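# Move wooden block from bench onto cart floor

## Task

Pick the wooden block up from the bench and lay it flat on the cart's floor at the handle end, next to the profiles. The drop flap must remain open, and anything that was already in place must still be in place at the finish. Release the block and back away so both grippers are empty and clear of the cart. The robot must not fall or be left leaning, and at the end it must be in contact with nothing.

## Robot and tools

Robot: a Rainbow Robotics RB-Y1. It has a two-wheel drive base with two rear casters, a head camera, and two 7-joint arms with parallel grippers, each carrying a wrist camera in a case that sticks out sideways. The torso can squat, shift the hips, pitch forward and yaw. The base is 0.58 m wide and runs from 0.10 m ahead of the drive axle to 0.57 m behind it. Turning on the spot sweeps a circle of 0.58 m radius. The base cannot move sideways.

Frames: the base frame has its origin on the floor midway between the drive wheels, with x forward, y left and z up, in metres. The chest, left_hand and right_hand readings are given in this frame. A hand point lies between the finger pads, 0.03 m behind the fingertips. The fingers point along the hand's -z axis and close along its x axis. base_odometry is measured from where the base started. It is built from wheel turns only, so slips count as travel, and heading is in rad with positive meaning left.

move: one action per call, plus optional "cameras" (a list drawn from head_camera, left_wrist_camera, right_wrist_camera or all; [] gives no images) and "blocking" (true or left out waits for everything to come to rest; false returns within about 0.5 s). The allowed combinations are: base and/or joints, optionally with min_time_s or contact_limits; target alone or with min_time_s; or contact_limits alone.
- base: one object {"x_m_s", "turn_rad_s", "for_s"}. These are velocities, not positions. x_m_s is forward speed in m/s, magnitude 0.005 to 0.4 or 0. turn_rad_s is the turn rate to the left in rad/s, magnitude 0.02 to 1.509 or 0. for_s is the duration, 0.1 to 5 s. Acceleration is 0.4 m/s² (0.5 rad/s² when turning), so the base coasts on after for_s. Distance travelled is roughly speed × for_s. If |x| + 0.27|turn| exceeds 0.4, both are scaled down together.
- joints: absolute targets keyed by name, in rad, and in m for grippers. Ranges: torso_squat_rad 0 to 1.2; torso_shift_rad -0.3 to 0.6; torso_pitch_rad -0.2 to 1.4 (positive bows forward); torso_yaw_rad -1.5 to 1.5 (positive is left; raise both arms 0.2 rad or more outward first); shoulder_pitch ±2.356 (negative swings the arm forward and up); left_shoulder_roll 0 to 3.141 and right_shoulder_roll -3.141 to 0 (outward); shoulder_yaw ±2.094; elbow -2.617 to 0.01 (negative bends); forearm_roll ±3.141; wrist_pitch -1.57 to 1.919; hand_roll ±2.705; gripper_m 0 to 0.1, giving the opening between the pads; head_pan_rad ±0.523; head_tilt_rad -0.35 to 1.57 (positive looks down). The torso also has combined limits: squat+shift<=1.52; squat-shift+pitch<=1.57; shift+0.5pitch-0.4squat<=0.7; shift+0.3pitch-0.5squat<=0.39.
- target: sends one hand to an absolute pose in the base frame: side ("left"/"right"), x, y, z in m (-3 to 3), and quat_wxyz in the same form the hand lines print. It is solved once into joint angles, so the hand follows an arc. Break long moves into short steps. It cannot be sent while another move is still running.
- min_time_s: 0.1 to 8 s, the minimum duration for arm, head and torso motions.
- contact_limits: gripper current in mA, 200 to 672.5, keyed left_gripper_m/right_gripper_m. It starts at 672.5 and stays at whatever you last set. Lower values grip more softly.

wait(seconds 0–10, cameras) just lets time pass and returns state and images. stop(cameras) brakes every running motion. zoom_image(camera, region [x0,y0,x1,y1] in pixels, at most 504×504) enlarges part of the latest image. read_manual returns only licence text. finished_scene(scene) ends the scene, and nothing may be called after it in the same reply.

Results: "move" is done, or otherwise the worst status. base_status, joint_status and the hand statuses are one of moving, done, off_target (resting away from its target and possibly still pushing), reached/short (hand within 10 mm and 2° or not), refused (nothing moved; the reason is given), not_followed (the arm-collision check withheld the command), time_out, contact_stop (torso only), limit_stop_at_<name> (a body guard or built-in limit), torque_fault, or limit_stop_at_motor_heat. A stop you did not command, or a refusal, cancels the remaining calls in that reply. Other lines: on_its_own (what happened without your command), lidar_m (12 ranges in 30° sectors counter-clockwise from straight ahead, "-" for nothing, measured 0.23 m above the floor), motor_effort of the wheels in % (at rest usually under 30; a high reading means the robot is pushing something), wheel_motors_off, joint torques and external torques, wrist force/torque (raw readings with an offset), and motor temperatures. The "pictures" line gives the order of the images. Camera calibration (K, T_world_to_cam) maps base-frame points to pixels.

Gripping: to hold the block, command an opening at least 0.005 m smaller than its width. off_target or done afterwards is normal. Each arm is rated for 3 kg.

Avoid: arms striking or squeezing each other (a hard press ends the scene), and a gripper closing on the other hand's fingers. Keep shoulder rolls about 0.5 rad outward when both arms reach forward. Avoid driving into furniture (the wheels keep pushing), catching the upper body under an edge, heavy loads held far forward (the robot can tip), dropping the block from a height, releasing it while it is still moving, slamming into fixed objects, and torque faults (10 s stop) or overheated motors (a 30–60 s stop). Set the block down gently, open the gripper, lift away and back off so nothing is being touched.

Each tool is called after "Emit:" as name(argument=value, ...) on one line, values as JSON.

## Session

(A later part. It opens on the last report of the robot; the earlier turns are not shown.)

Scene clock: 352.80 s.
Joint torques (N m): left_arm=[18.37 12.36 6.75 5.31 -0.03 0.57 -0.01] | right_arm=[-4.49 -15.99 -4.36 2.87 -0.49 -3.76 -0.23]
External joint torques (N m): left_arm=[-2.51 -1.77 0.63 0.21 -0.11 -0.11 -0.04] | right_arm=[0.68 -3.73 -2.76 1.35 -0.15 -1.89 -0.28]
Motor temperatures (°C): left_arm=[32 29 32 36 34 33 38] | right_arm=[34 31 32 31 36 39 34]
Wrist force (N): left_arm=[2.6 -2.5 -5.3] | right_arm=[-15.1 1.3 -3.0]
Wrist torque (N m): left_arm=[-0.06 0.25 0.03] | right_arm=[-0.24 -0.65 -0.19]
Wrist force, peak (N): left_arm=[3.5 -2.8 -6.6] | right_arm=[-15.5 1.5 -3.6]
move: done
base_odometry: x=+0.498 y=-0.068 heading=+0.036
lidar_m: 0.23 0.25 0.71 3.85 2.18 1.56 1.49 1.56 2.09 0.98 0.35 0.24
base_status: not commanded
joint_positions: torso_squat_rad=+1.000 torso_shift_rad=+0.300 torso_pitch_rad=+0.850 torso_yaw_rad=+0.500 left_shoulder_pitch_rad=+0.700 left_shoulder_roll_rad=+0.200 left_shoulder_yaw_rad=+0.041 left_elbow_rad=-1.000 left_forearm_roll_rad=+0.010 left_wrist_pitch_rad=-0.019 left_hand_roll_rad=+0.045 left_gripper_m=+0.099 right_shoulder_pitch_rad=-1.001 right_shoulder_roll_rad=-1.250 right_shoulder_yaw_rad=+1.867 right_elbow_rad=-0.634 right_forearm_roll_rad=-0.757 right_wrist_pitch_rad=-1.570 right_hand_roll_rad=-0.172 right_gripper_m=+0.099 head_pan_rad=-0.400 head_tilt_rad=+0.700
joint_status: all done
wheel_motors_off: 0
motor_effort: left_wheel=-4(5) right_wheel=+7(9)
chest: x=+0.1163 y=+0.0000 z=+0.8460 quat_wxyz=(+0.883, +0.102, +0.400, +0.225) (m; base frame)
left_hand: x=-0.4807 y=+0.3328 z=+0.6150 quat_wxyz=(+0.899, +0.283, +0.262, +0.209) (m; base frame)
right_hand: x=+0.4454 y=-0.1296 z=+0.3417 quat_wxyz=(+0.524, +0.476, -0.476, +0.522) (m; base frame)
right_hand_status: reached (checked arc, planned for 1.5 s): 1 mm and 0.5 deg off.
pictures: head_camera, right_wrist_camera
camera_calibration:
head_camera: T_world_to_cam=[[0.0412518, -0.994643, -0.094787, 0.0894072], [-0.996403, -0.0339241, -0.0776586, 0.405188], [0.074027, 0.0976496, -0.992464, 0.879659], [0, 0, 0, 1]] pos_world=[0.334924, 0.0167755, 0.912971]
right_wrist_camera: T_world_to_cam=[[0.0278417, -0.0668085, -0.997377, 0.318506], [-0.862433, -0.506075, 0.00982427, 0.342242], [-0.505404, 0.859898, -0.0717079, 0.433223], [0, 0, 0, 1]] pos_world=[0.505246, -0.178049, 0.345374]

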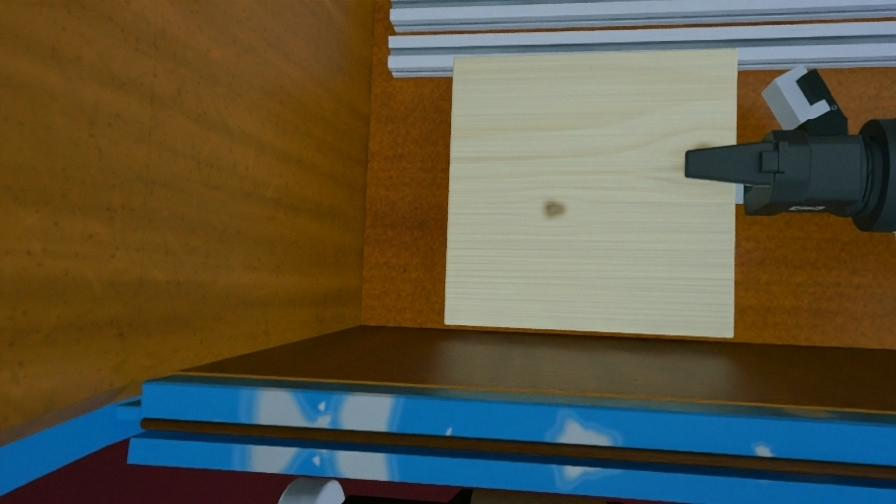

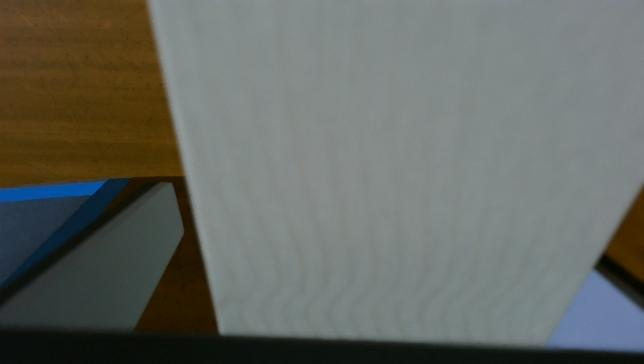

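Emit:
move(target={"side":"right","x":0.446,"y":-0.080,"z":0.342,"quat_wxyz":[0.5208,0.4783,-0.4783,0.5208]}, min_time_s=1.5, cameras=["head_camera"])

Emit:
move(target={"side":"left","x":0.05,"y":0.35,"z":0.65,"quat_wxyz":[1,0,0,0]}, min_time_s=2, cameras=["left_wrist_camera"])

Emit:
move(joints={"left_gripper_m":0.0}, cameras=[])

Emit:
move(target={"side":"left","x":0.22,"y":0.12,"z":0.72,"quat_wxyz":[1,0,0,0]}, min_time_s=2, cameras=["left_wrist_camera","head_camera"])

Scene clock: 364.37 s.
Joint torques (N m): left_arm=[18.66 12.19 6.51 5.3 -0.04 0.53 0.03] | right_arm=[-11.11 -10.46 -4.58 -2.25 -0.23 -3.96 0.34]
External joint torques (N m): left_arm=[-2.23 -1.93 0.4 0.21 -0.12 -0.16 0] | right_arm=[-4.59 0.22 -2.32 -2.52 -0.02 -2.08 0.29]
Motor temperatures (°C): left_arm=[32 29 32 36 34 33 38] | right_arm=[34 31 32 31 36 38 34]
Wrist force (N): left_arm=[3.5 -2.8 -5.6] | right_arm=[-15.1 0.7 3.1]
Wrist torque (N m): left_arm=[-0.04 0.30 0.05] | right_arm=[-0.22 -0.28 -0.10]
Wrist force, peak (N): left_arm=[3.5 -3.0 -6.6] | right_arm=[-16.1 1.3 3.3]
move: done
base_odometry: x=+0.498 y=-0.068 heading=+0.036
lidar_m: 0.23 0.24 0.73 3.85 2.18 1.56 1.49 1.57 2.10 0.98 0.35 0.25
base_status: not commanded
joint_positions: torso_squat_rad=+1.000 torso_shift_rad=+0.300 torso_pitch_rad=+0.850 torso_yaw_rad=+0.500 left_shoulder_pitch_rad=+0.700 left_shoulder_roll_rad=+0.200 left_shoulder_yaw_rad=+0.041 left_elbow_rad=-1.000 left_forearm_roll_rad=+0.010 left_wrist_pitch_rad=-0.019 left_hand_roll_rad=+0.045 left_gripper_m=+0.099 right_shoulder_pitch_rad=-1.082 right_shoulder_roll_rad=-1.254 right_shoulder_yaw_rad=+1.867 right_elbow_rad=-0.806 right_forearm_roll_rad=-0.741 right_wrist_pitch_rad=-1.413 right_hand_roll_rad=-0.124 right_gripper_m=+0.099 head_pan_rad=-0.400 head_tilt_rad=+0.700
joint_status: all done
wheel_motors_off: 0
motor_effort: left_wheel=-5(6) right_wheel=+9(10)
chest: x=+0.1163 y=+0.0000 z=+0.8460 quat_wxyz=(+0.883, +0.102, +0.400, +0.225) (m; base frame)
left_hand: x=-0.4806 y=+0.3328 z=+0.6149 quat_wxyz=(+0.899, +0.283, +0.262, +0.209) (m; base frame)
right_hand: x=+0.4454 y=-0.0807 z=+0.3415 quat_wxyz=(+0.521, +0.479, -0.478, +0.521) (m; base frame)
right_hand_status: reached (checked arc, planned for 1.5 s): 1 mm and 0.1 deg off.
pictures: head_camera
camera_calibration:
head_camera: T_world_to_cam=[[0.041246, -0.994652, -0.0946884, 0.0893195], [-0.996403, -0.033926, -0.0776553, 0.405185], [0.0740276, 0.0975507, -0.992474, 0.879669], [0, 0, 0, 1]] pos_world=[0.334924, 0.0167758, 0.912971]

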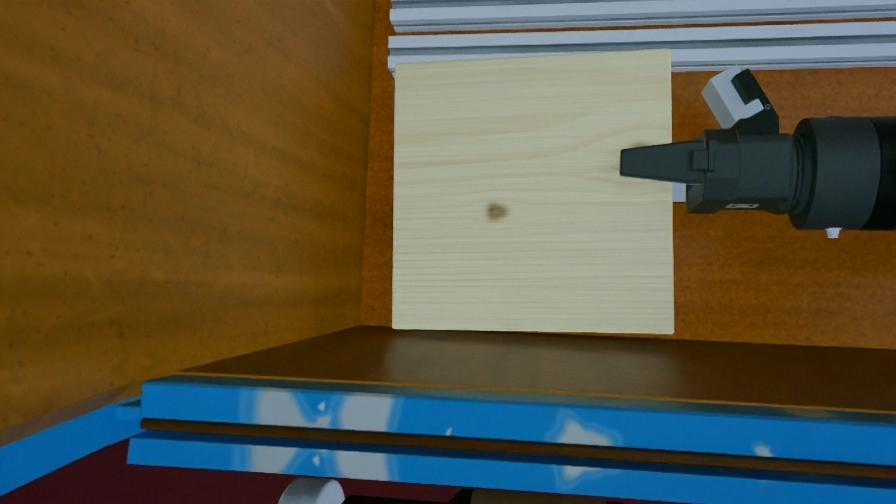

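Scene clock: 366.70 s.
Joint torques (N m): left_arm=[3.91 -2.82 2.58 -1.59 -0.11 -0.17 0] | right_arm=[-10.05 -10.59 -4.31 -1.63 -0.3 -3.93 0.28]
External joint torques (N m): left_arm=[0 -0.94 1.63 0.33 -0.13 -0.06 0] | right_arm=[-3.53 0.09 -2.04 -1.9 -0.09 -2.05 0.23]
Motor temperatures (°C): left_arm=[32 29 32 36 34 33 38] | right_arm=[34 31 32 30 36 38 34]
Wrist force (N): left_arm=[0.9 1.5 -7.4] | right_arm=[-13.8 0.7 2.3]
Wrist torque (N m): left_arm=[-0.36 0.17 0.07] | right_arm=[-0.22 -0.26 -0.10]
Wrist force, peak (N): left_arm=[3.8 -5.6 -6.0] | right_arm=[-15.8 1.2 3.6]
move: done
base_odometry: x=+0.498 y=-0.068 heading=+0.036
lidar_m: 0.23 0.25 0.73 3.85 2.19 1.56 1.49 1.57 2.09 0.98 0.34 0.24
base_status: not commanded
joint_positions: torso_squat_rad=+1.000 torso_shift_rad=+0.300 torso_pitch_rad=+0.850 torso_yaw_rad=+0.500 left_shoulder_pitch_rad=+1.012 left_shoulder_roll_rad=+1.538 left_shoulder_yaw_rad=+0.239 left_elbow_rad=-2.617 left_forearm_roll_rad=+0.363 left_wrist_pitch_rad=+0.350 left_hand_roll_rad=+0.814 left_gripper_m=+0.099 right_shoulder_pitch_rad=-1.083 right_shoulder_roll_rad=-1.254 right_shoulder_yaw_rad=+1.867 right_elbow_rad=-0.807 right_forearm_roll_rad=-0.741 right_wrist_pitch_rad=-1.413 right_hand_roll_rad=-0.124 right_gripper_m=+0.099 head_pan_rad=-0.400 head_tilt_rad=+0.700
joint_status: all done
wheel_motors_off: 0
motor_effort: left_wheel=-6(7) right_wheel=+9(10)
chest: x=+0.1163 y=+0.0000 z=+0.8460 quat_wxyz=(+0.883, +0.102, +0.400, +0.225) (m; base frame)
left_hand: x=+0.0498 y=+0.3504 z=+0.6497 quat_wxyz=(+1.000, -0.012, -0.004, +0.000) (m; base frame)
left_hand_status: reached (checked arc, as near as the solve gets, planned for 2.0 s): 1 mm and 1.4 deg off.
right_hand: x=+0.4455 y=-0.0806 z=+0.3416 quat_wxyz=(+0.521, +0.479, -0.478, +0.521) (m; base frame)
pictures: left_wrist_camera
camera_calibration:
left_wrist_camera: T_world_to_cam=[[0.999644, 0.0266553, -0.00120178, -0.0589148], [0.0239617, -0.876992, 0.479907, 0.0233291], [0.0117381, -0.479765, -0.877318, 0.810008], [0, 0, 0, 1]] pos_world=[0.0488268, 0.410644, 0.699369]

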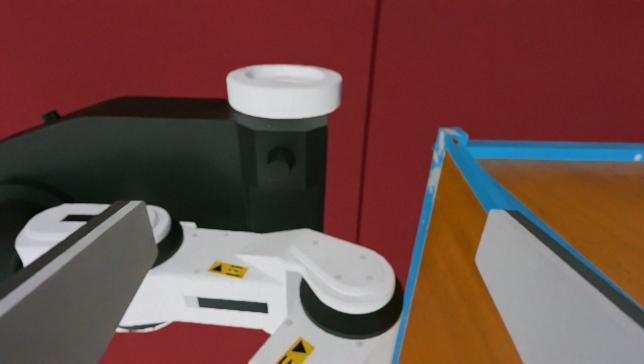

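Scene clock: 368.40 s.
Joint torques (N m): left_arm=[3.94 -3 2.45 -1.56 -0.11 -0.23 -0.04] | right_arm=[-9.91 -10.59 -4.49 -1.74 -0.36 -3.82 0.32]
External joint torques (N m): left_arm=[0.02 -1.13 1.5 0.37 -0.13 -0.12 -0.04] | right_arm=[-3.39 0.08 -2.22 -2 -0.15 -1.93 0.27]
Motor temperatures (°C): left_arm=[32 29 32 36 34 33 38] | right_arm=[34 31 32 30 36 38 34]
Wrist force (N): left_arm=[1.0 1.1 -8.0] | right_arm=[-14.8 1.3 2.6]
Wrist torque (N m): left_arm=[-0.29 0.18 0.08] | right_arm=[-0.27 -0.26 -0.13]
Wrist force, peak (N): left_arm=[0.7 1.4 -8.3] | right_arm=[-15.4 1.4 2.3]
move: done
base_odometry: x=+0.498 y=-0.068 heading=+0.036
lidar_m: 0.23 0.25 0.72 3.83 2.16 1.56 1.50 1.54 2.09 0.98 0.35 0.24
base_status: not commanded
joint_positions: torso_squat_rad=+1.000 torso_shift_rad=+0.300 torso_pitch_rad=+0.850 torso_yaw_rad=+0.500 left_shoulder_pitch_rad=+1.012 left_shoulder_roll_rad=+1.538 left_shoulder_yaw_rad=+0.239 left_elbow_rad=-2.617 left_forearm_roll_rad=+0.363 left_wrist_pitch_rad=+0.350 left_hand_roll_rad=+0.814 left_gripper_m=+0.000 right_shoulder_pitch_rad=-1.083 right_shoulder_roll_rad=-1.254 right_shoulder_yaw_rad=+1.867 right_elbow_rad=-0.807 right_forearm_roll_rad=-0.741 right_wrist_pitch_rad=-1.413 right_hand_roll_rad=-0.124 right_gripper_m=+0.099 head_pan_rad=-0.400 head_tilt_rad=+0.700
joint_status: all done
wheel_motors_off: 0
motor_effort: left_wheel=-6(7) right_wheel=+9(11)
chest: x=+0.1163 y=+0.0000 z=+0.8460 quat_wxyz=(+0.883, +0.102, +0.400, +0.225) (m; base frame)
left_hand: x=+0.0498 y=+0.3504 z=+0.6497 quat_wxyz=(+1.000, -0.012, -0.004, +0.000) (m; base frame)
right_hand: x=+0.4455 y=-0.0806 z=+0.3416 quat_wxyz=(+0.521, +0.479, -0.478, +0.521) (m; base frame)
pictures: none
No camera images: "cameras" was empty.

Scene clock: 368.70 s.
Joint torques (N m): left_arm=[3.87 -3.03 2.74 -1.53 0.02 -0.06 0.06] | right_arm=[-9.74 -10.47 -4.36 -1.66 -0.42 -3.89 0.2]
External joint torques (N m): left_arm=[-0.04 -1.16 1.79 0.4 0 0.05 0.06] | right_arm=[-3.21 0.21 -2.1 -1.92 -0.21 -2.01 0.15]
Motor temperatures (°C): left_arm=[32 29 32 36 34 33 38] | right_arm=[34 31 32 30 36 38 34]
Wrist force (N): left_arm=[0.6 1.5 -8.1] | right_arm=[-14.8 1.0 2.6]
Wrist torque (N m): left_arm=[-0.35 0.14 0.09] | right_arm=[-0.21 -0.28 -0.12]
Wrist force, peak (N): left_arm=[0.6 1.5 -8.1] | right_arm=[-15.1 1.2 2.2]
move: refused
base_odometry: x=+0.498 y=-0.068 heading=+0.036
lidar_m: 0.23 0.25 0.73 3.83 2.18 1.56 1.49 1.56 2.09 0.98 0.35 0.25
base_status: not commanded
joint_positions: torso_squat_rad=+1.000 torso_shift_rad=+0.300 torso_pitch_rad=+0.850 torso_yaw_rad=+0.500 left_shoulder_pitch_rad=+1.012 left_shoulder_roll_rad=+1.538 left_shoulder_yaw_rad=+0.239 left_elbow_rad=-2.617 left_forearm_roll_rad=+0.363 left_wrist_pitch_rad=+0.350 left_hand_roll_rad=+0.814 left_gripper_m=+0.000 right_shoulder_pitch_rad=-1.083 right_shoulder_roll_rad=-1.254 right_shoulder_yaw_rad=+1.867 right_elbow_rad=-0.807 right_forearm_roll_rad=-0.741 right_wrist_pitch_rad=-1.413 right_hand_roll_rad=-0.124 right_gripper_m=+0.099 head_pan_rad=-0.400 head_tilt_rad=+0.700
joint_status: not commanded
wheel_motors_off: 0
motor_effort: left_wheel=-5(7) right_wheel=+9(9)
chest: x=+0.1163 y=+0.0000 z=+0.8460 quat_wxyz=(+0.883, +0.102, +0.400, +0.225) (m; base frame)
left_hand: x=+0.0498 y=+0.3504 z=+0.6497 quat_wxyz=(+1.000, -0.012, -0.004, +0.000) (m; base frame)
left_hand_status: refused: the posture found for that pose touches the torso. Nothing moved. The solve starts from where the arm stands: from another posture it may find a clear one.
right_hand: x=+0.4455 y=-0.0806 z=+0.3416 quat_wxyz=(+0.521, +0.479, -0.478, +0.521) (m; base frame)
pictures: head_camera, left_wrist_camera
camera_calibration:
head_camera: T_world_to_cam=[[0.0412518, -0.994643, -0.094787, 0.0894072], [-0.996403, -0.0339241, -0.0776586, 0.405188], [0.074027, 0.0976496, -0.992464, 0.879659], [0, 0, 0, 1]] pos_world=[0.334924, 0.0167755, 0.912971]
left_wrist_camera: T_world_to_cam=[[0.999644, 0.0266553, -0.00120178, -0.0589148], [0.0239617, -0.876992, 0.479907, 0.0233291], [0.0117381, -0.479765, -0.877318, 0.810008], [0, 0, 0, 1]] pos_world=[0.0488268, 0.410644, 0.699369]

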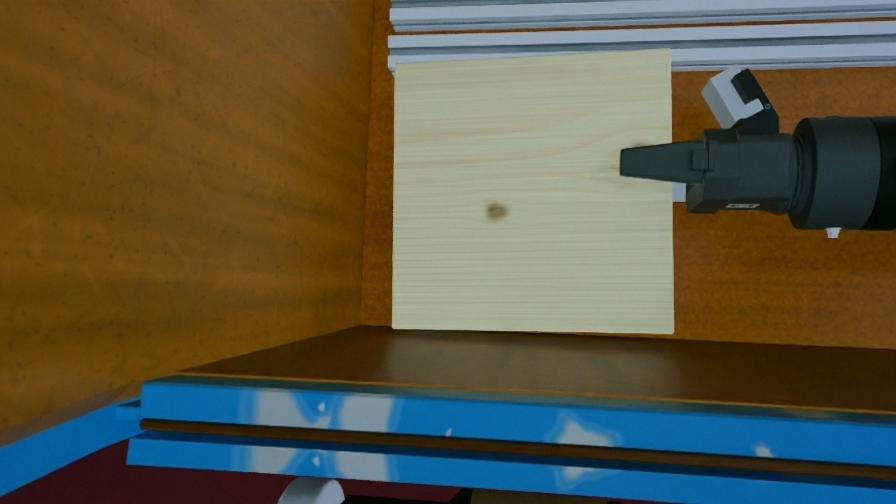

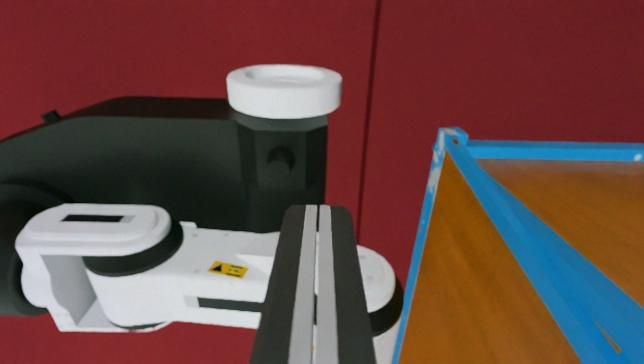

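Emit:
move(target={"side":"right","x":0.446,"y":-0.093,"z":0.346,"quat_wxyz":[0.5894,0.3907,-0.3907,0.5894]}, min_time_s=2, cameras=["head_camera","right_wrist_camera"])

Scene clock: 379.70 s.
Joint torques (N m): left_arm=[4.04 -3.13 2.32 -1.55 -0.04 0 -0.02] | right_arm=[-9.99 -13.58 -3.48 -3.59 0.02 -3.49 0.29]
External joint torques (N m): left_arm=[0.13 -1.26 1.37 0.38 -0.06 0.11 -0.02] | right_arm=[-3.8 -2.26 0.03 -1.73 -0.02 -1.72 0.24]
Motor temperatures (°C): left_arm=[31 28 32 36 34 33 38] | right_arm=[34 31 32 30 36 38 34]
Wrist force (N): left_arm=[0.7 0.7 -7.0] | right_arm=[-12.4 0.6 -5.7]
Wrist torque (N m): left_arm=[-0.26 0.18 0.08] | right_arm=[-0.08 -0.28 -0.12]
Wrist force, peak (N): left_arm=[1.2 2.2 -8.3] | right_arm=[52.9 9.3 0.4]
move: done
base_odometry: x=+0.498 y=-0.068 heading=+0.036
lidar_m: 0.23 0.24 0.73 3.85 2.19 1.55 1.49 1.55 2.10 0.98 0.35 0.25
base_status: not commanded
joint_positions: torso_squat_rad=+1.000 torso_shift_rad=+0.300 torso_pitch_rad=+0.850 torso_yaw_rad=+0.500 left_shoulder_pitch_rad=+1.012 left_shoulder_roll_rad=+1.538 left_shoulder_yaw_rad=+0.239 left_elbow_rad=-2.617 left_forearm_roll_rad=+0.363 left_wrist_pitch_rad=+0.350 left_hand_roll_rad=+0.814 left_gripper_m=+0.000 right_shoulder_pitch_rad=-1.262 right_shoulder_roll_rad=-1.590 right_shoulder_yaw_rad=+1.918 right_elbow_rad=-1.398 right_forearm_roll_rad=-0.691 right_wrist_pitch_rad=-0.855 right_hand_roll_rad=-0.026 right_gripper_m=+0.099 head_pan_rad=-0.400 head_tilt_rad=+0.700
joint_status: all done
wheel_motors_off: 0
motor_effort: left_wheel=-4(6) right_wheel=+8(9)
chest: x=+0.1163 y=+0.0001 z=+0.8460 quat_wxyz=(+0.883, +0.102, +0.400, +0.225) (m; base frame)
left_hand: x=+0.0498 y=+0.3504 z=+0.6497 quat_wxyz=(+1.000, -0.012, -0.004, +0.000) (m; base frame)
right_hand: x=+0.4456 y=-0.0930 z=+0.3457 quat_wxyz=(+0.589, +0.391, -0.390, +0.589) (m; base frame)
right_hand_status: reached (checked arc, planned for 2.0 s): 0 mm and 0.1 deg off.
pictures: head_camera, right_wrist_camera
camera_calibration:
head_camera: T_world_to_cam=[[0.04136, -0.994639, -0.0947761, 0.0893606], [-0.996391, -0.0340224, -0.0777697, 0.405287], [0.0741283, 0.0976505, -0.992456, 0.879618], [0, 0, 0, 1]] pos_world=[0.334924, 0.0167752, 0.91297]
right_wrist_camera: T_world_to_cam=[[0.0284121, -0.365212, -0.930491, 0.273818], [-0.860732, -0.482257, 0.163001, 0.309391], [-0.508266, 0.796272, -0.328051, 0.486185], [0, 0, 0, 1]] pos_world=[0.505634, -0.137927, 0.363848]

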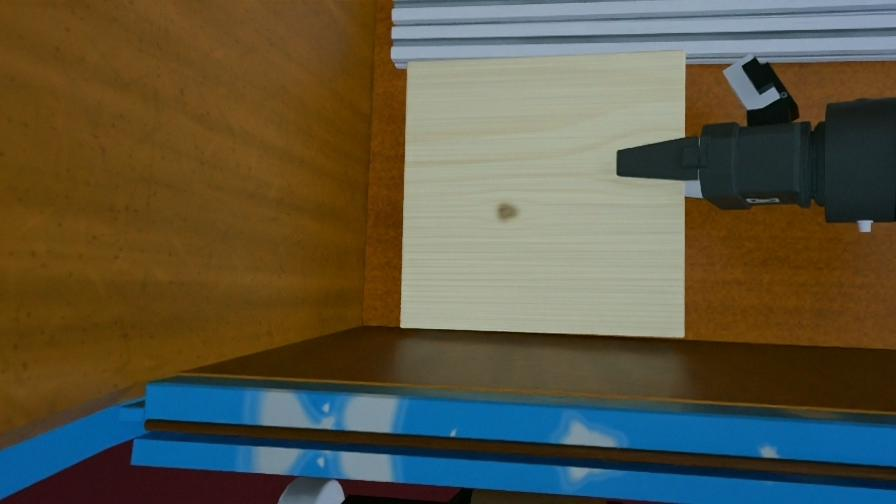

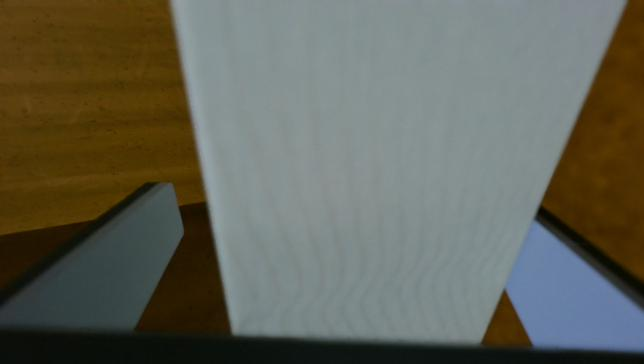

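Emit:
move(target={"side":"right","x":0.446,"y":-0.13,"z":0.361,"quat_wxyz":[0.5894,0.3907,-0.3907,0.5894]}, min_time_s=1.5, cameras=["head_camera","right_wrist_camera"])

Scene clock: 382.40 s.
Joint torques (N m): left_arm=[4.3 -3.08 2.76 -1.68 0 -0.2 -0.06] | right_arm=[-3.61 -13.98 -1.48 -2.05 0.13 -2 -0.33]
External joint torques (N m): left_arm=[0.39 -1.21 1.81 0.25 -0.02 -0.09 -0.06] | right_arm=[1.5 -1.38 1.67 -0.7 0.15 -0.23 -0.38]
Motor temperatures (°C): left_arm=[31 28 32 36 34 33 38] | right_arm=[34 31 32 30 36 38 34]
Wrist force (N): left_arm=[0.6 1.0 -8.1] | right_arm=[-4.9 0.6 -0.8]
Wrist torque (N m): left_arm=[-0.26 0.11 0.06] | right_arm=[-0.11 -0.15 -0.08]
Wrist force, peak (N): left_arm=[0.9 2.6 -8.7] | right_arm=[-13.0 0.9 -5.8]
move: done
base_odometry: x=+0.498 y=-0.068 heading=+0.036
lidar_m: 0.22 0.25 0.72 3.84 2.18 1.57 1.49 1.57 2.10 0.98 0.35 0.25
base_status: not commanded
joint_positions: torso_squat_rad=+1.000 torso_shift_rad=+0.300 torso_pitch_rad=+0.850 torso_yaw_rad=+0.500 left_shoulder_pitch_rad=+1.012 left_shoulder_roll_rad=+1.538 left_shoulder_yaw_rad=+0.239 left_elbow_rad=-2.617 left_forearm_roll_rad=+0.363 left_wrist_pitch_rad=+0.350 left_hand_roll_rad=+0.814 left_gripper_m=+0.000 right_shoulder_pitch_rad=-1.256 right_shoulder_roll_rad=-1.680 right_shoulder_yaw_rad=+1.939 right_elbow_rad=-1.411 right_forearm_roll_rad=-0.649 right_wrist_pitch_rad=-0.932 right_hand_roll_rad=-0.048 right_gripper_m=+0.099 head_pan_rad=-0.400 head_tilt_rad=+0.700
joint_status: all done
wheel_motors_off: 0
motor_effort: left_wheel=-4(6) right_wheel=+8(9)
chest: x=+0.1163 y=+0.0001 z=+0.8460 quat_wxyz=(+0.883, +0.102, +0.400, +0.225) (m; base frame)
left_hand: x=+0.0498 y=+0.3504 z=+0.6497 quat_wxyz=(+1.000, -0.012, -0.004, +0.000) (m; base frame)
right_hand: x=+0.4463 y=-0.1297 z=+0.3611 quat_wxyz=(+0.589, +0.391, -0.391, +0.589) (m; base frame)
right_hand_status: reached (checked arc, planned for 1.5 s): 0 mm and 0.1 deg off.
pictures: head_camera, right_wrist_camera
camera_calibration:
head_camera: T_world_to_cam=[[0.04136, -0.994639, -0.0947761, 0.0893606], [-0.996391, -0.0340224, -0.0777697, 0.405287], [0.0741283, 0.0976505, -0.992456, 0.879618], [0, 0, 0, 1]] pos_world=[0.334924, 0.0167752, 0.91297]
right_wrist_camera: T_world_to_cam=[[0.0295606, -0.364446, -0.930755, 0.274385], [-0.8614, -0.481656, 0.161239, 0.290819], [-0.507067, 0.796986, -0.328171, 0.520332], [0, 0, 0, 1]] pos_world=[0.506244, -0.174624, 0.379252]

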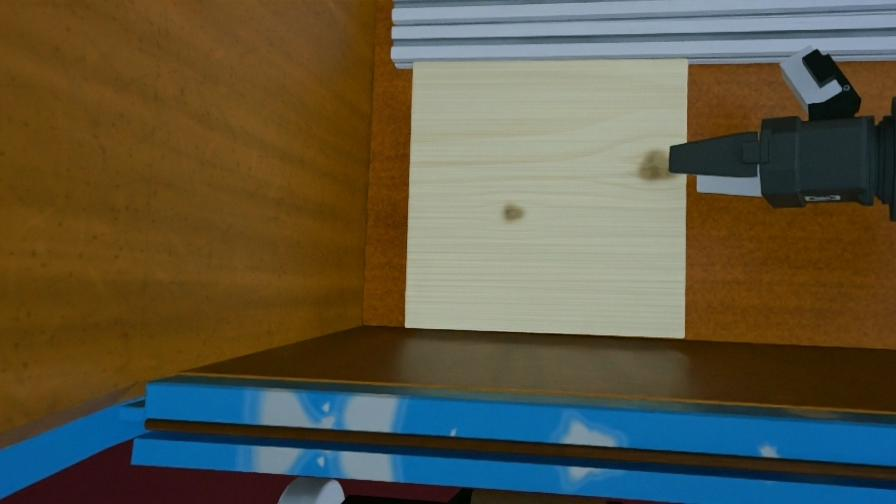

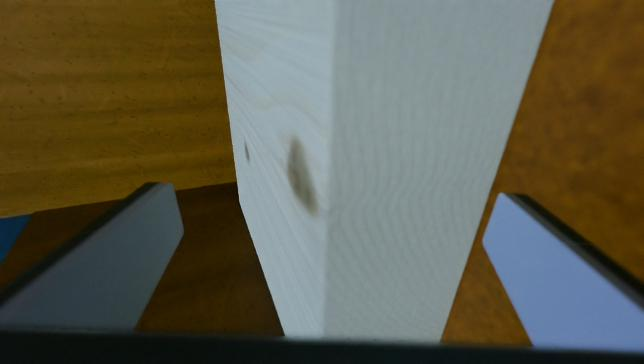

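Emit:
move(target={"side":"right","x":0.446,"y":-0.19,"z":0.40,"quat_wxyz":[0.5894,0.3907,-0.3907,0.5894]}, cameras=["right_wrist_camera"])

Emit:
move(joints={"torso_squat_rad":0.35}, cameras=["head_camera"])

Emit:
move(joints={"torso_pitch_rad":0.4}, cameras=["head_camera"])

Emit:
move(base={"x_m_s":-0.2,"for_s":2.2}, joints={"head_pan_rad":0,"head_tilt_rad":0.7}, cameras=["head_camera"])

Scene clock: 385.33 s.
Joint torques (N m): left_arm=[3.64 -2.81 2.46 -1.52 0.03 -0.16 0.02] | right_arm=[-3.07 -13.45 -2.21 -0.74 -0.28 -1.68 -0.08]
External joint torques (N m): left_arm=[-0.27 -0.94 1.51 0.41 0.02 -0.05 0.03] | right_arm=[0.12 1.06 0.55 -0.25 -0.15 0.08 -0.12]
Motor temperatures (°C): left_arm=[31 28 32 36 34 33 38] | right_arm=[34 31 32 30 36 38 34]
Wrist force (N): left_arm=[0.6 1.6 -7.1] | right_arm=[-5.0 0.5 -0.5]
Wrist torque (N m): left_arm=[-0.34 0.14 0.04] | right_arm=[-0.14 -0.17 -0.11]
Wrist force, peak (N): left_arm=[0.7 1.4 -8.7] | right_arm=[-6.1 0.5 -1.2]
move: done
base_odometry: x=+0.498 y=-0.068 heading=+0.036
lidar_m: 0.23 0.25 0.71 3.84 2.18 1.57 1.49 1.56 2.09 0.99 0.34 0.24
base_status: not commanded
joint_positions: torso_squat_rad=+1.000 torso_shift_rad=+0.300 torso_pitch_rad=+0.850 torso_yaw_rad=+0.500 left_shoulder_pitch_rad=+1.012 left_shoulder_roll_rad=+1.537 left_shoulder_yaw_rad=+0.239 left_elbow_rad=-2.617 left_forearm_roll_rad=+0.363 left_wrist_pitch_rad=+0.350 left_hand_roll_rad=+0.814 left_gripper_m=+0.000 right_shoulder_pitch_rad=-1.258 right_shoulder_roll_rad=-1.861 right_shoulder_yaw_rad=+1.963 right_elbow_rad=-1.454 right_forearm_roll_rad=-0.557 right_wrist_pitch_rad=-1.052 right_hand_roll_rad=-0.103 right_gripper_m=+0.099 head_pan_rad=-0.400 head_tilt_rad=+0.700
joint_status: all done
wheel_motors_off: 0
motor_effort: left_wheel=-4(6) right_wheel=+9(9)
chest: x=+0.1162 y=+0.0000 z=+0.8460 quat_wxyz=(+0.883, +0.102, +0.400, +0.225) (m; base frame)
left_hand: x=+0.0498 y=+0.3504 z=+0.6497 quat_wxyz=(+1.000, -0.012, -0.004, +0.000) (m; base frame)
right_hand: x=+0.4461 y=-0.1899 z=+0.3999 quat_wxyz=(+0.589, +0.390, -0.391, +0.589) (m; base frame)
right_hand_status: reached (checked arc, planned for 0.5 s): 0 mm and 0.0 deg off.
pictures: right_wrist_camera
camera_calibration:
right_wrist_camera: T_world_to_cam=[[0.0293938, -0.365082, -0.930511, 0.288394], [-0.861516, -0.481317, 0.161628, 0.25537], [-0.506878, 0.7969, -0.328672, 0.581038], [0, 0, 0, 1]] pos_world=[0.506044, -0.234828, 0.41805]

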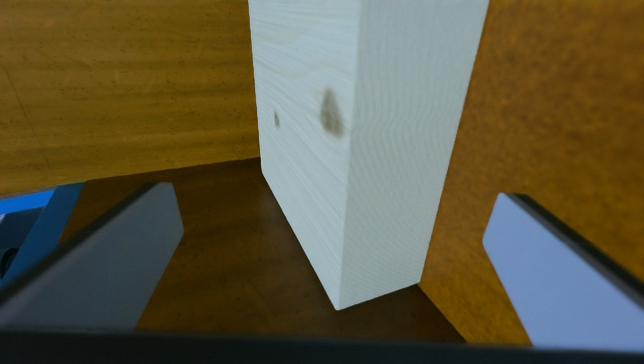

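Scene clock: 388.27 s.
Joint torques (N m): left_arm=[3.52 -2.65 2.12 -1.64 0.12 -0.12 -0.05] | right_arm=[-2.97 -13.79 -2.36 -0.77 -0.25 -1.84 -0.07]
External joint torques (N m): left_arm=[-0.39 -0.77 1.17 0.28 0.1 -0.01 -0.05] | right_arm=[0.22 0.72 0.39 -0.28 -0.12 -0.08 -0.12]
Motor temperatures (°C): left_arm=[31 28 32 36 34 33 38] | right_arm=[34 31 32 30 36 38 34]
Wrist force (N): left_arm=[0.4 1.8 -7.8] | right_arm=[-5.1 0.3 -0.6]
Wrist torque (N m): left_arm=[-0.35 0.12 0.11] | right_arm=[-0.13 -0.16 -0.11]
Wrist force, peak (N): left_arm=[0.1 1.4 -8.4] | right_arm=[-5.8 0.9 -1.0]
move: done
base_odometry: x=+0.498 y=-0.068 heading=+0.036
lidar_m: 0.23 0.25 0.73 3.84 2.16 1.56 1.49 1.56 2.09 0.97 0.36 0.25
base_status: not commanded
joint_positions: torso_squat_rad=+0.350 torso_shift_rad=+0.300 torso_pitch_rad=+0.850 torso_yaw_rad=+0.500 left_shoulder_pitch_rad=+1.012 left_shoulder_roll_rad=+1.537 left_shoulder_yaw_rad=+0.239 left_elbow_rad=-2.617 left_forearm_roll_rad=+0.363 left_wrist_pitch_rad=+0.350 left_hand_roll_rad=+0.814 left_gripper_m=+0.000 right_shoulder_pitch_rad=-1.258 right_shoulder_roll_rad=-1.861 right_shoulder_yaw_rad=+1.963 right_elbow_rad=-1.454 right_forearm_roll_rad=-0.557 right_wrist_pitch_rad=-1.052 right_hand_roll_rad=-0.103 right_gripper_m=+0.099 head_pan_rad=-0.400 head_tilt_rad=+0.700
joint_status: all done
wheel_motors_off: 0
motor_effort: left_wheel=-3(5) right_wheel=+9(9)
chest: x=+0.1988 y=+0.0001 z=+1.1129 quat_wxyz=(+0.883, +0.102, +0.400, +0.225) (m; base frame)
left_hand: x=+0.1324 y=+0.3504 z=+0.9166 quat_wxyz=(+1.000, -0.012, -0.004, +0.000) (m; base frame)
right_hand: x=+0.5286 y=-0.1898 z=+0.6667 quat_wxyz=(+0.589, +0.391, -0.391, +0.589) (m; base frame)
pictures: head_camera
camera_calibration:
head_camera: T_world_to_cam=[[0.041261, -0.994643, -0.0947823, 0.111293], [-0.996395, -0.0339238, -0.0777587, 0.508233], [0.0741267, 0.097649, -0.992457, 1.13839], [0, 0, 0, 1]] pos_world=[0.417424, 0.0167755, 1.17987]

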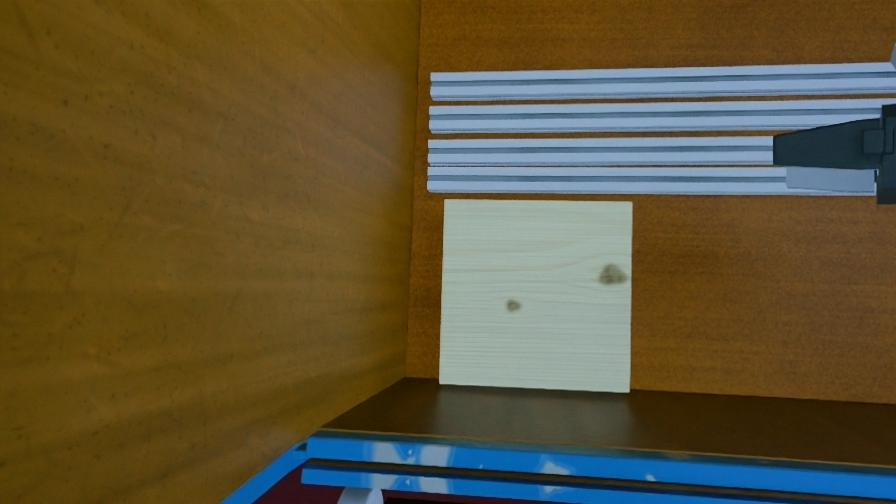

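Scene clock: 390.53 s.
Joint torques (N m): left_arm=[0.45 1.37 5.26 -3.13 -0.18 -0.8 0.01] | right_arm=[-6.61 -12.69 -5.45 1.81 -1.01 -1.62 0]
External joint torques (N m): left_arm=[-0.08 -0.89 1.03 0.39 -0.01 -0.1 0.04] | right_arm=[0.45 0.18 0.8 0 -0.17 -0.12 -0.04]
Motor temperatures (°C): left_arm=[31 28 32 36 34 33 38] | right_arm=[34 31 32 30 36 38 34]
Wrist force (N): left_arm=[-2.7 1.2 -7.3] | right_arm=[-4.1 2.9 -0.7]
Wrist torque (N m): left_arm=[-0.32 -0.06 0.08] | right_arm=[-0.30 -0.10 -0.09]
Wrist force, peak (N): left_arm=[-1.9 1.8 -7.8] | right_arm=[-4.9 3.4 -0.9]
move: done
base_odometry: x=+0.498 y=-0.068 heading=+0.036
lidar_m: 0.23 0.25 0.71 3.85 2.17 1.57 1.49 1.57 2.09 0.99 0.35 0.25
base_status: not commanded
joint_positions: torso_squat_rad=+0.350 torso_shift_rad=+0.300 torso_pitch_rad=+0.400 torso_yaw_rad=+0.500 left_shoulder_pitch_rad=+1.012 left_shoulder_roll_rad=+1.537 left_shoulder_yaw_rad=+0.239 left_elbow_rad=-2.617 left_forearm_roll_rad=+0.363 left_wrist_pitch_rad=+0.350 left_hand_roll_rad=+0.814 left_gripper_m=+0.000 right_shoulder_pitch_rad=-1.258 right_shoulder_roll_rad=-1.860 right_shoulder_yaw_rad=+1.963 right_elbow_rad=-1.454 right_forearm_roll_rad=-0.557 right_wrist_pitch_rad=-1.052 right_hand_roll_rad=-0.103 right_gripper_m=+0.099 head_pan_rad=-0.400 head_tilt_rad=+0.700
joint_status: all done
wheel_motors_off: 0
motor_effort: left_wheel=-4(6) right_wheel=+7(10)
chest: x=+0.0868 y=+0.0001 z=+1.1937 quat_wxyz=(+0.950, +0.049, +0.193, +0.242) (m; base frame)
left_hand: x=+0.1124 y=+0.3505 z=+0.9881 quat_wxyz=(+0.974, -0.011, -0.227, -0.003) (m; base frame)
right_hand: x=+0.5778 y=-0.1898 z=+0.9354 quat_wxyz=(+0.487, +0.249, -0.512, +0.662) (m; base frame)
pictures: head_camera
camera_calibration:
head_camera: T_world_to_cam=[[0.0783883, -0.994642, -0.0673991, 0.0876661], [-0.863352, -0.0339256, -0.503461, 0.899507], [0.498477, 0.0976546, -0.861385, 1.03362], [0, 0, 0, 1]] pos_world=[0.254486, 0.0167755, 1.34912]

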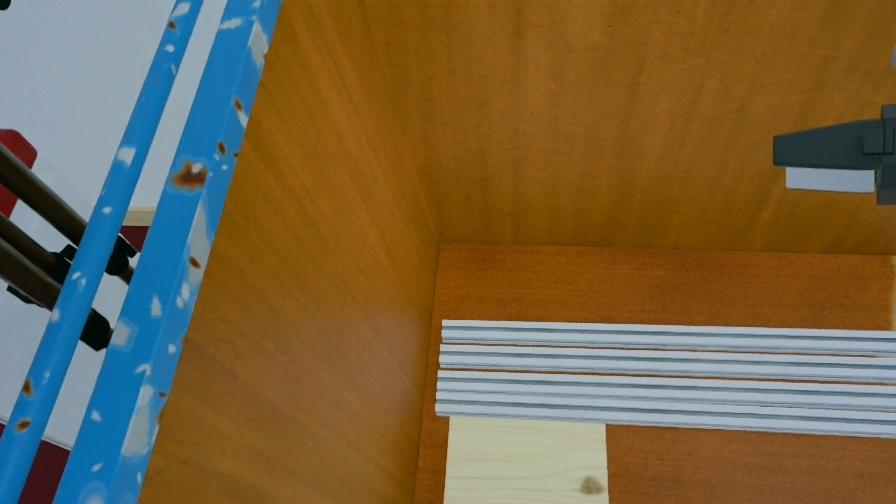

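Scene clock: 393.70 s.
Joint torques (N m): left_arm=[0.96 1.77 5.19 -3.14 -0.14 -0.79 -0.09] | right_arm=[-6.97 -12.91 -5.9 2.31 -0.96 -1.47 -0.09]
External joint torques (N m): left_arm=[0.43 -0.5 0.95 0.38 0.03 -0.1 -0.06] | right_arm=[0.09 -0.04 0.35 0.5 -0.11 0.03 -0.12]
Motor temperatures (°C): left_arm=[31 28 32 36 34 33 38] | right_arm=[34 31 32 30 36 38 34]
Wrist force (N): left_arm=[-2.2 1.3 -6.8] | right_arm=[-4.5 3.7 -0.3]
Wrist torque (N m): left_arm=[-0.31 -0.04 0.13] | right_arm=[-0.36 -0.14 -0.10]
Wrist force, peak (N): left_arm=[-2.2 2.4 -8.1] | right_arm=[-5.0 3.6 -0.6]
move: done
base_odometry: x=+0.058 y=-0.084 heading=+0.035
lidar_m: 0.68 0.70 1.64 4.54 1.54 1.10 1.05 1.11 1.48 3.83 0.98 0.72
base_status: done (sent for 2.2 of 2.2 s)
joint_positions: torso_squat_rad=+0.350 torso_shift_rad=+0.300 torso_pitch_rad=+0.400 torso_yaw_rad=+0.500 left_shoulder_pitch_rad=+1.012 left_shoulder_roll_rad=+1.537 left_shoulder_yaw_rad=+0.239 left_elbow_rad=-2.617 left_forearm_roll_rad=+0.363 left_wrist_pitch_rad=+0.350 left_hand_roll_rad=+0.814 left_gripper_m=+0.000 right_shoulder_pitch_rad=-1.258 right_shoulder_roll_rad=-1.860 right_shoulder_yaw_rad=+1.963 right_elbow_rad=-1.454 right_forearm_roll_rad=-0.557 right_wrist_pitch_rad=-1.052 right_hand_roll_rad=-0.103 right_gripper_m=+0.099 head_pan_rad=+0.000 head_tilt_rad=+0.700
joint_status: all done
wheel_motors_off: 0
motor_effort: left_wheel=-11(25) right_wheel=+12(32)
chest: x=+0.0868 y=+0.0001 z=+1.1937 quat_wxyz=(+0.950, +0.049, +0.192, +0.242) (m; base frame)
left_hand: x=+0.1124 y=+0.3505 z=+0.9881 quat_wxyz=(+0.974, -0.011, -0.227, -0.003) (m; base frame)
right_hand: x=+0.5778 y=-0.1898 z=+0.9354 quat_wxyz=(+0.487, +0.249, -0.512, +0.662) (m; base frame)
pictures: head_camera
camera_calibration:
head_camera: T_world_to_cam=[[0.427937, -0.877812, -0.21521, 0.225245], [-0.807629, -0.26451, -0.52704, 0.924099], [0.405717, 0.399349, -0.82214, 0.99356], [0, 0, 0, 1]] pos_world=[0.246834, 0.0453782, 1.35236]

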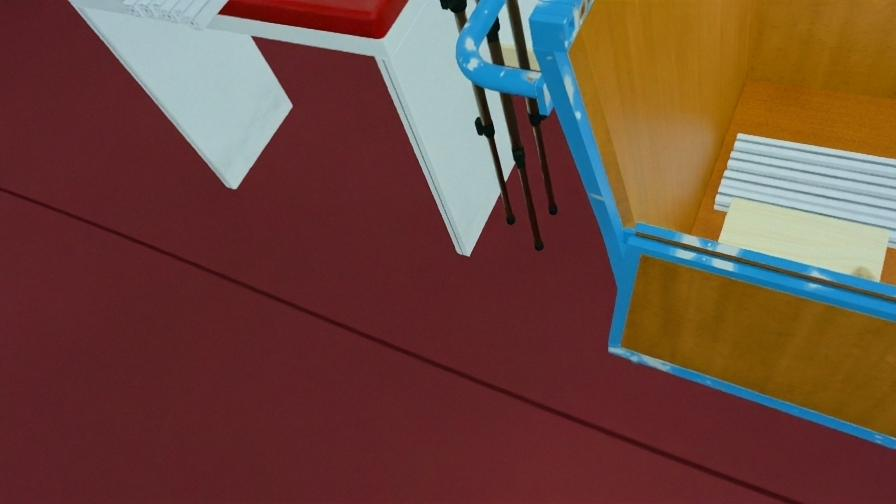

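Emit:
finished_scene(scene=1)

The scene is finished: the task was done.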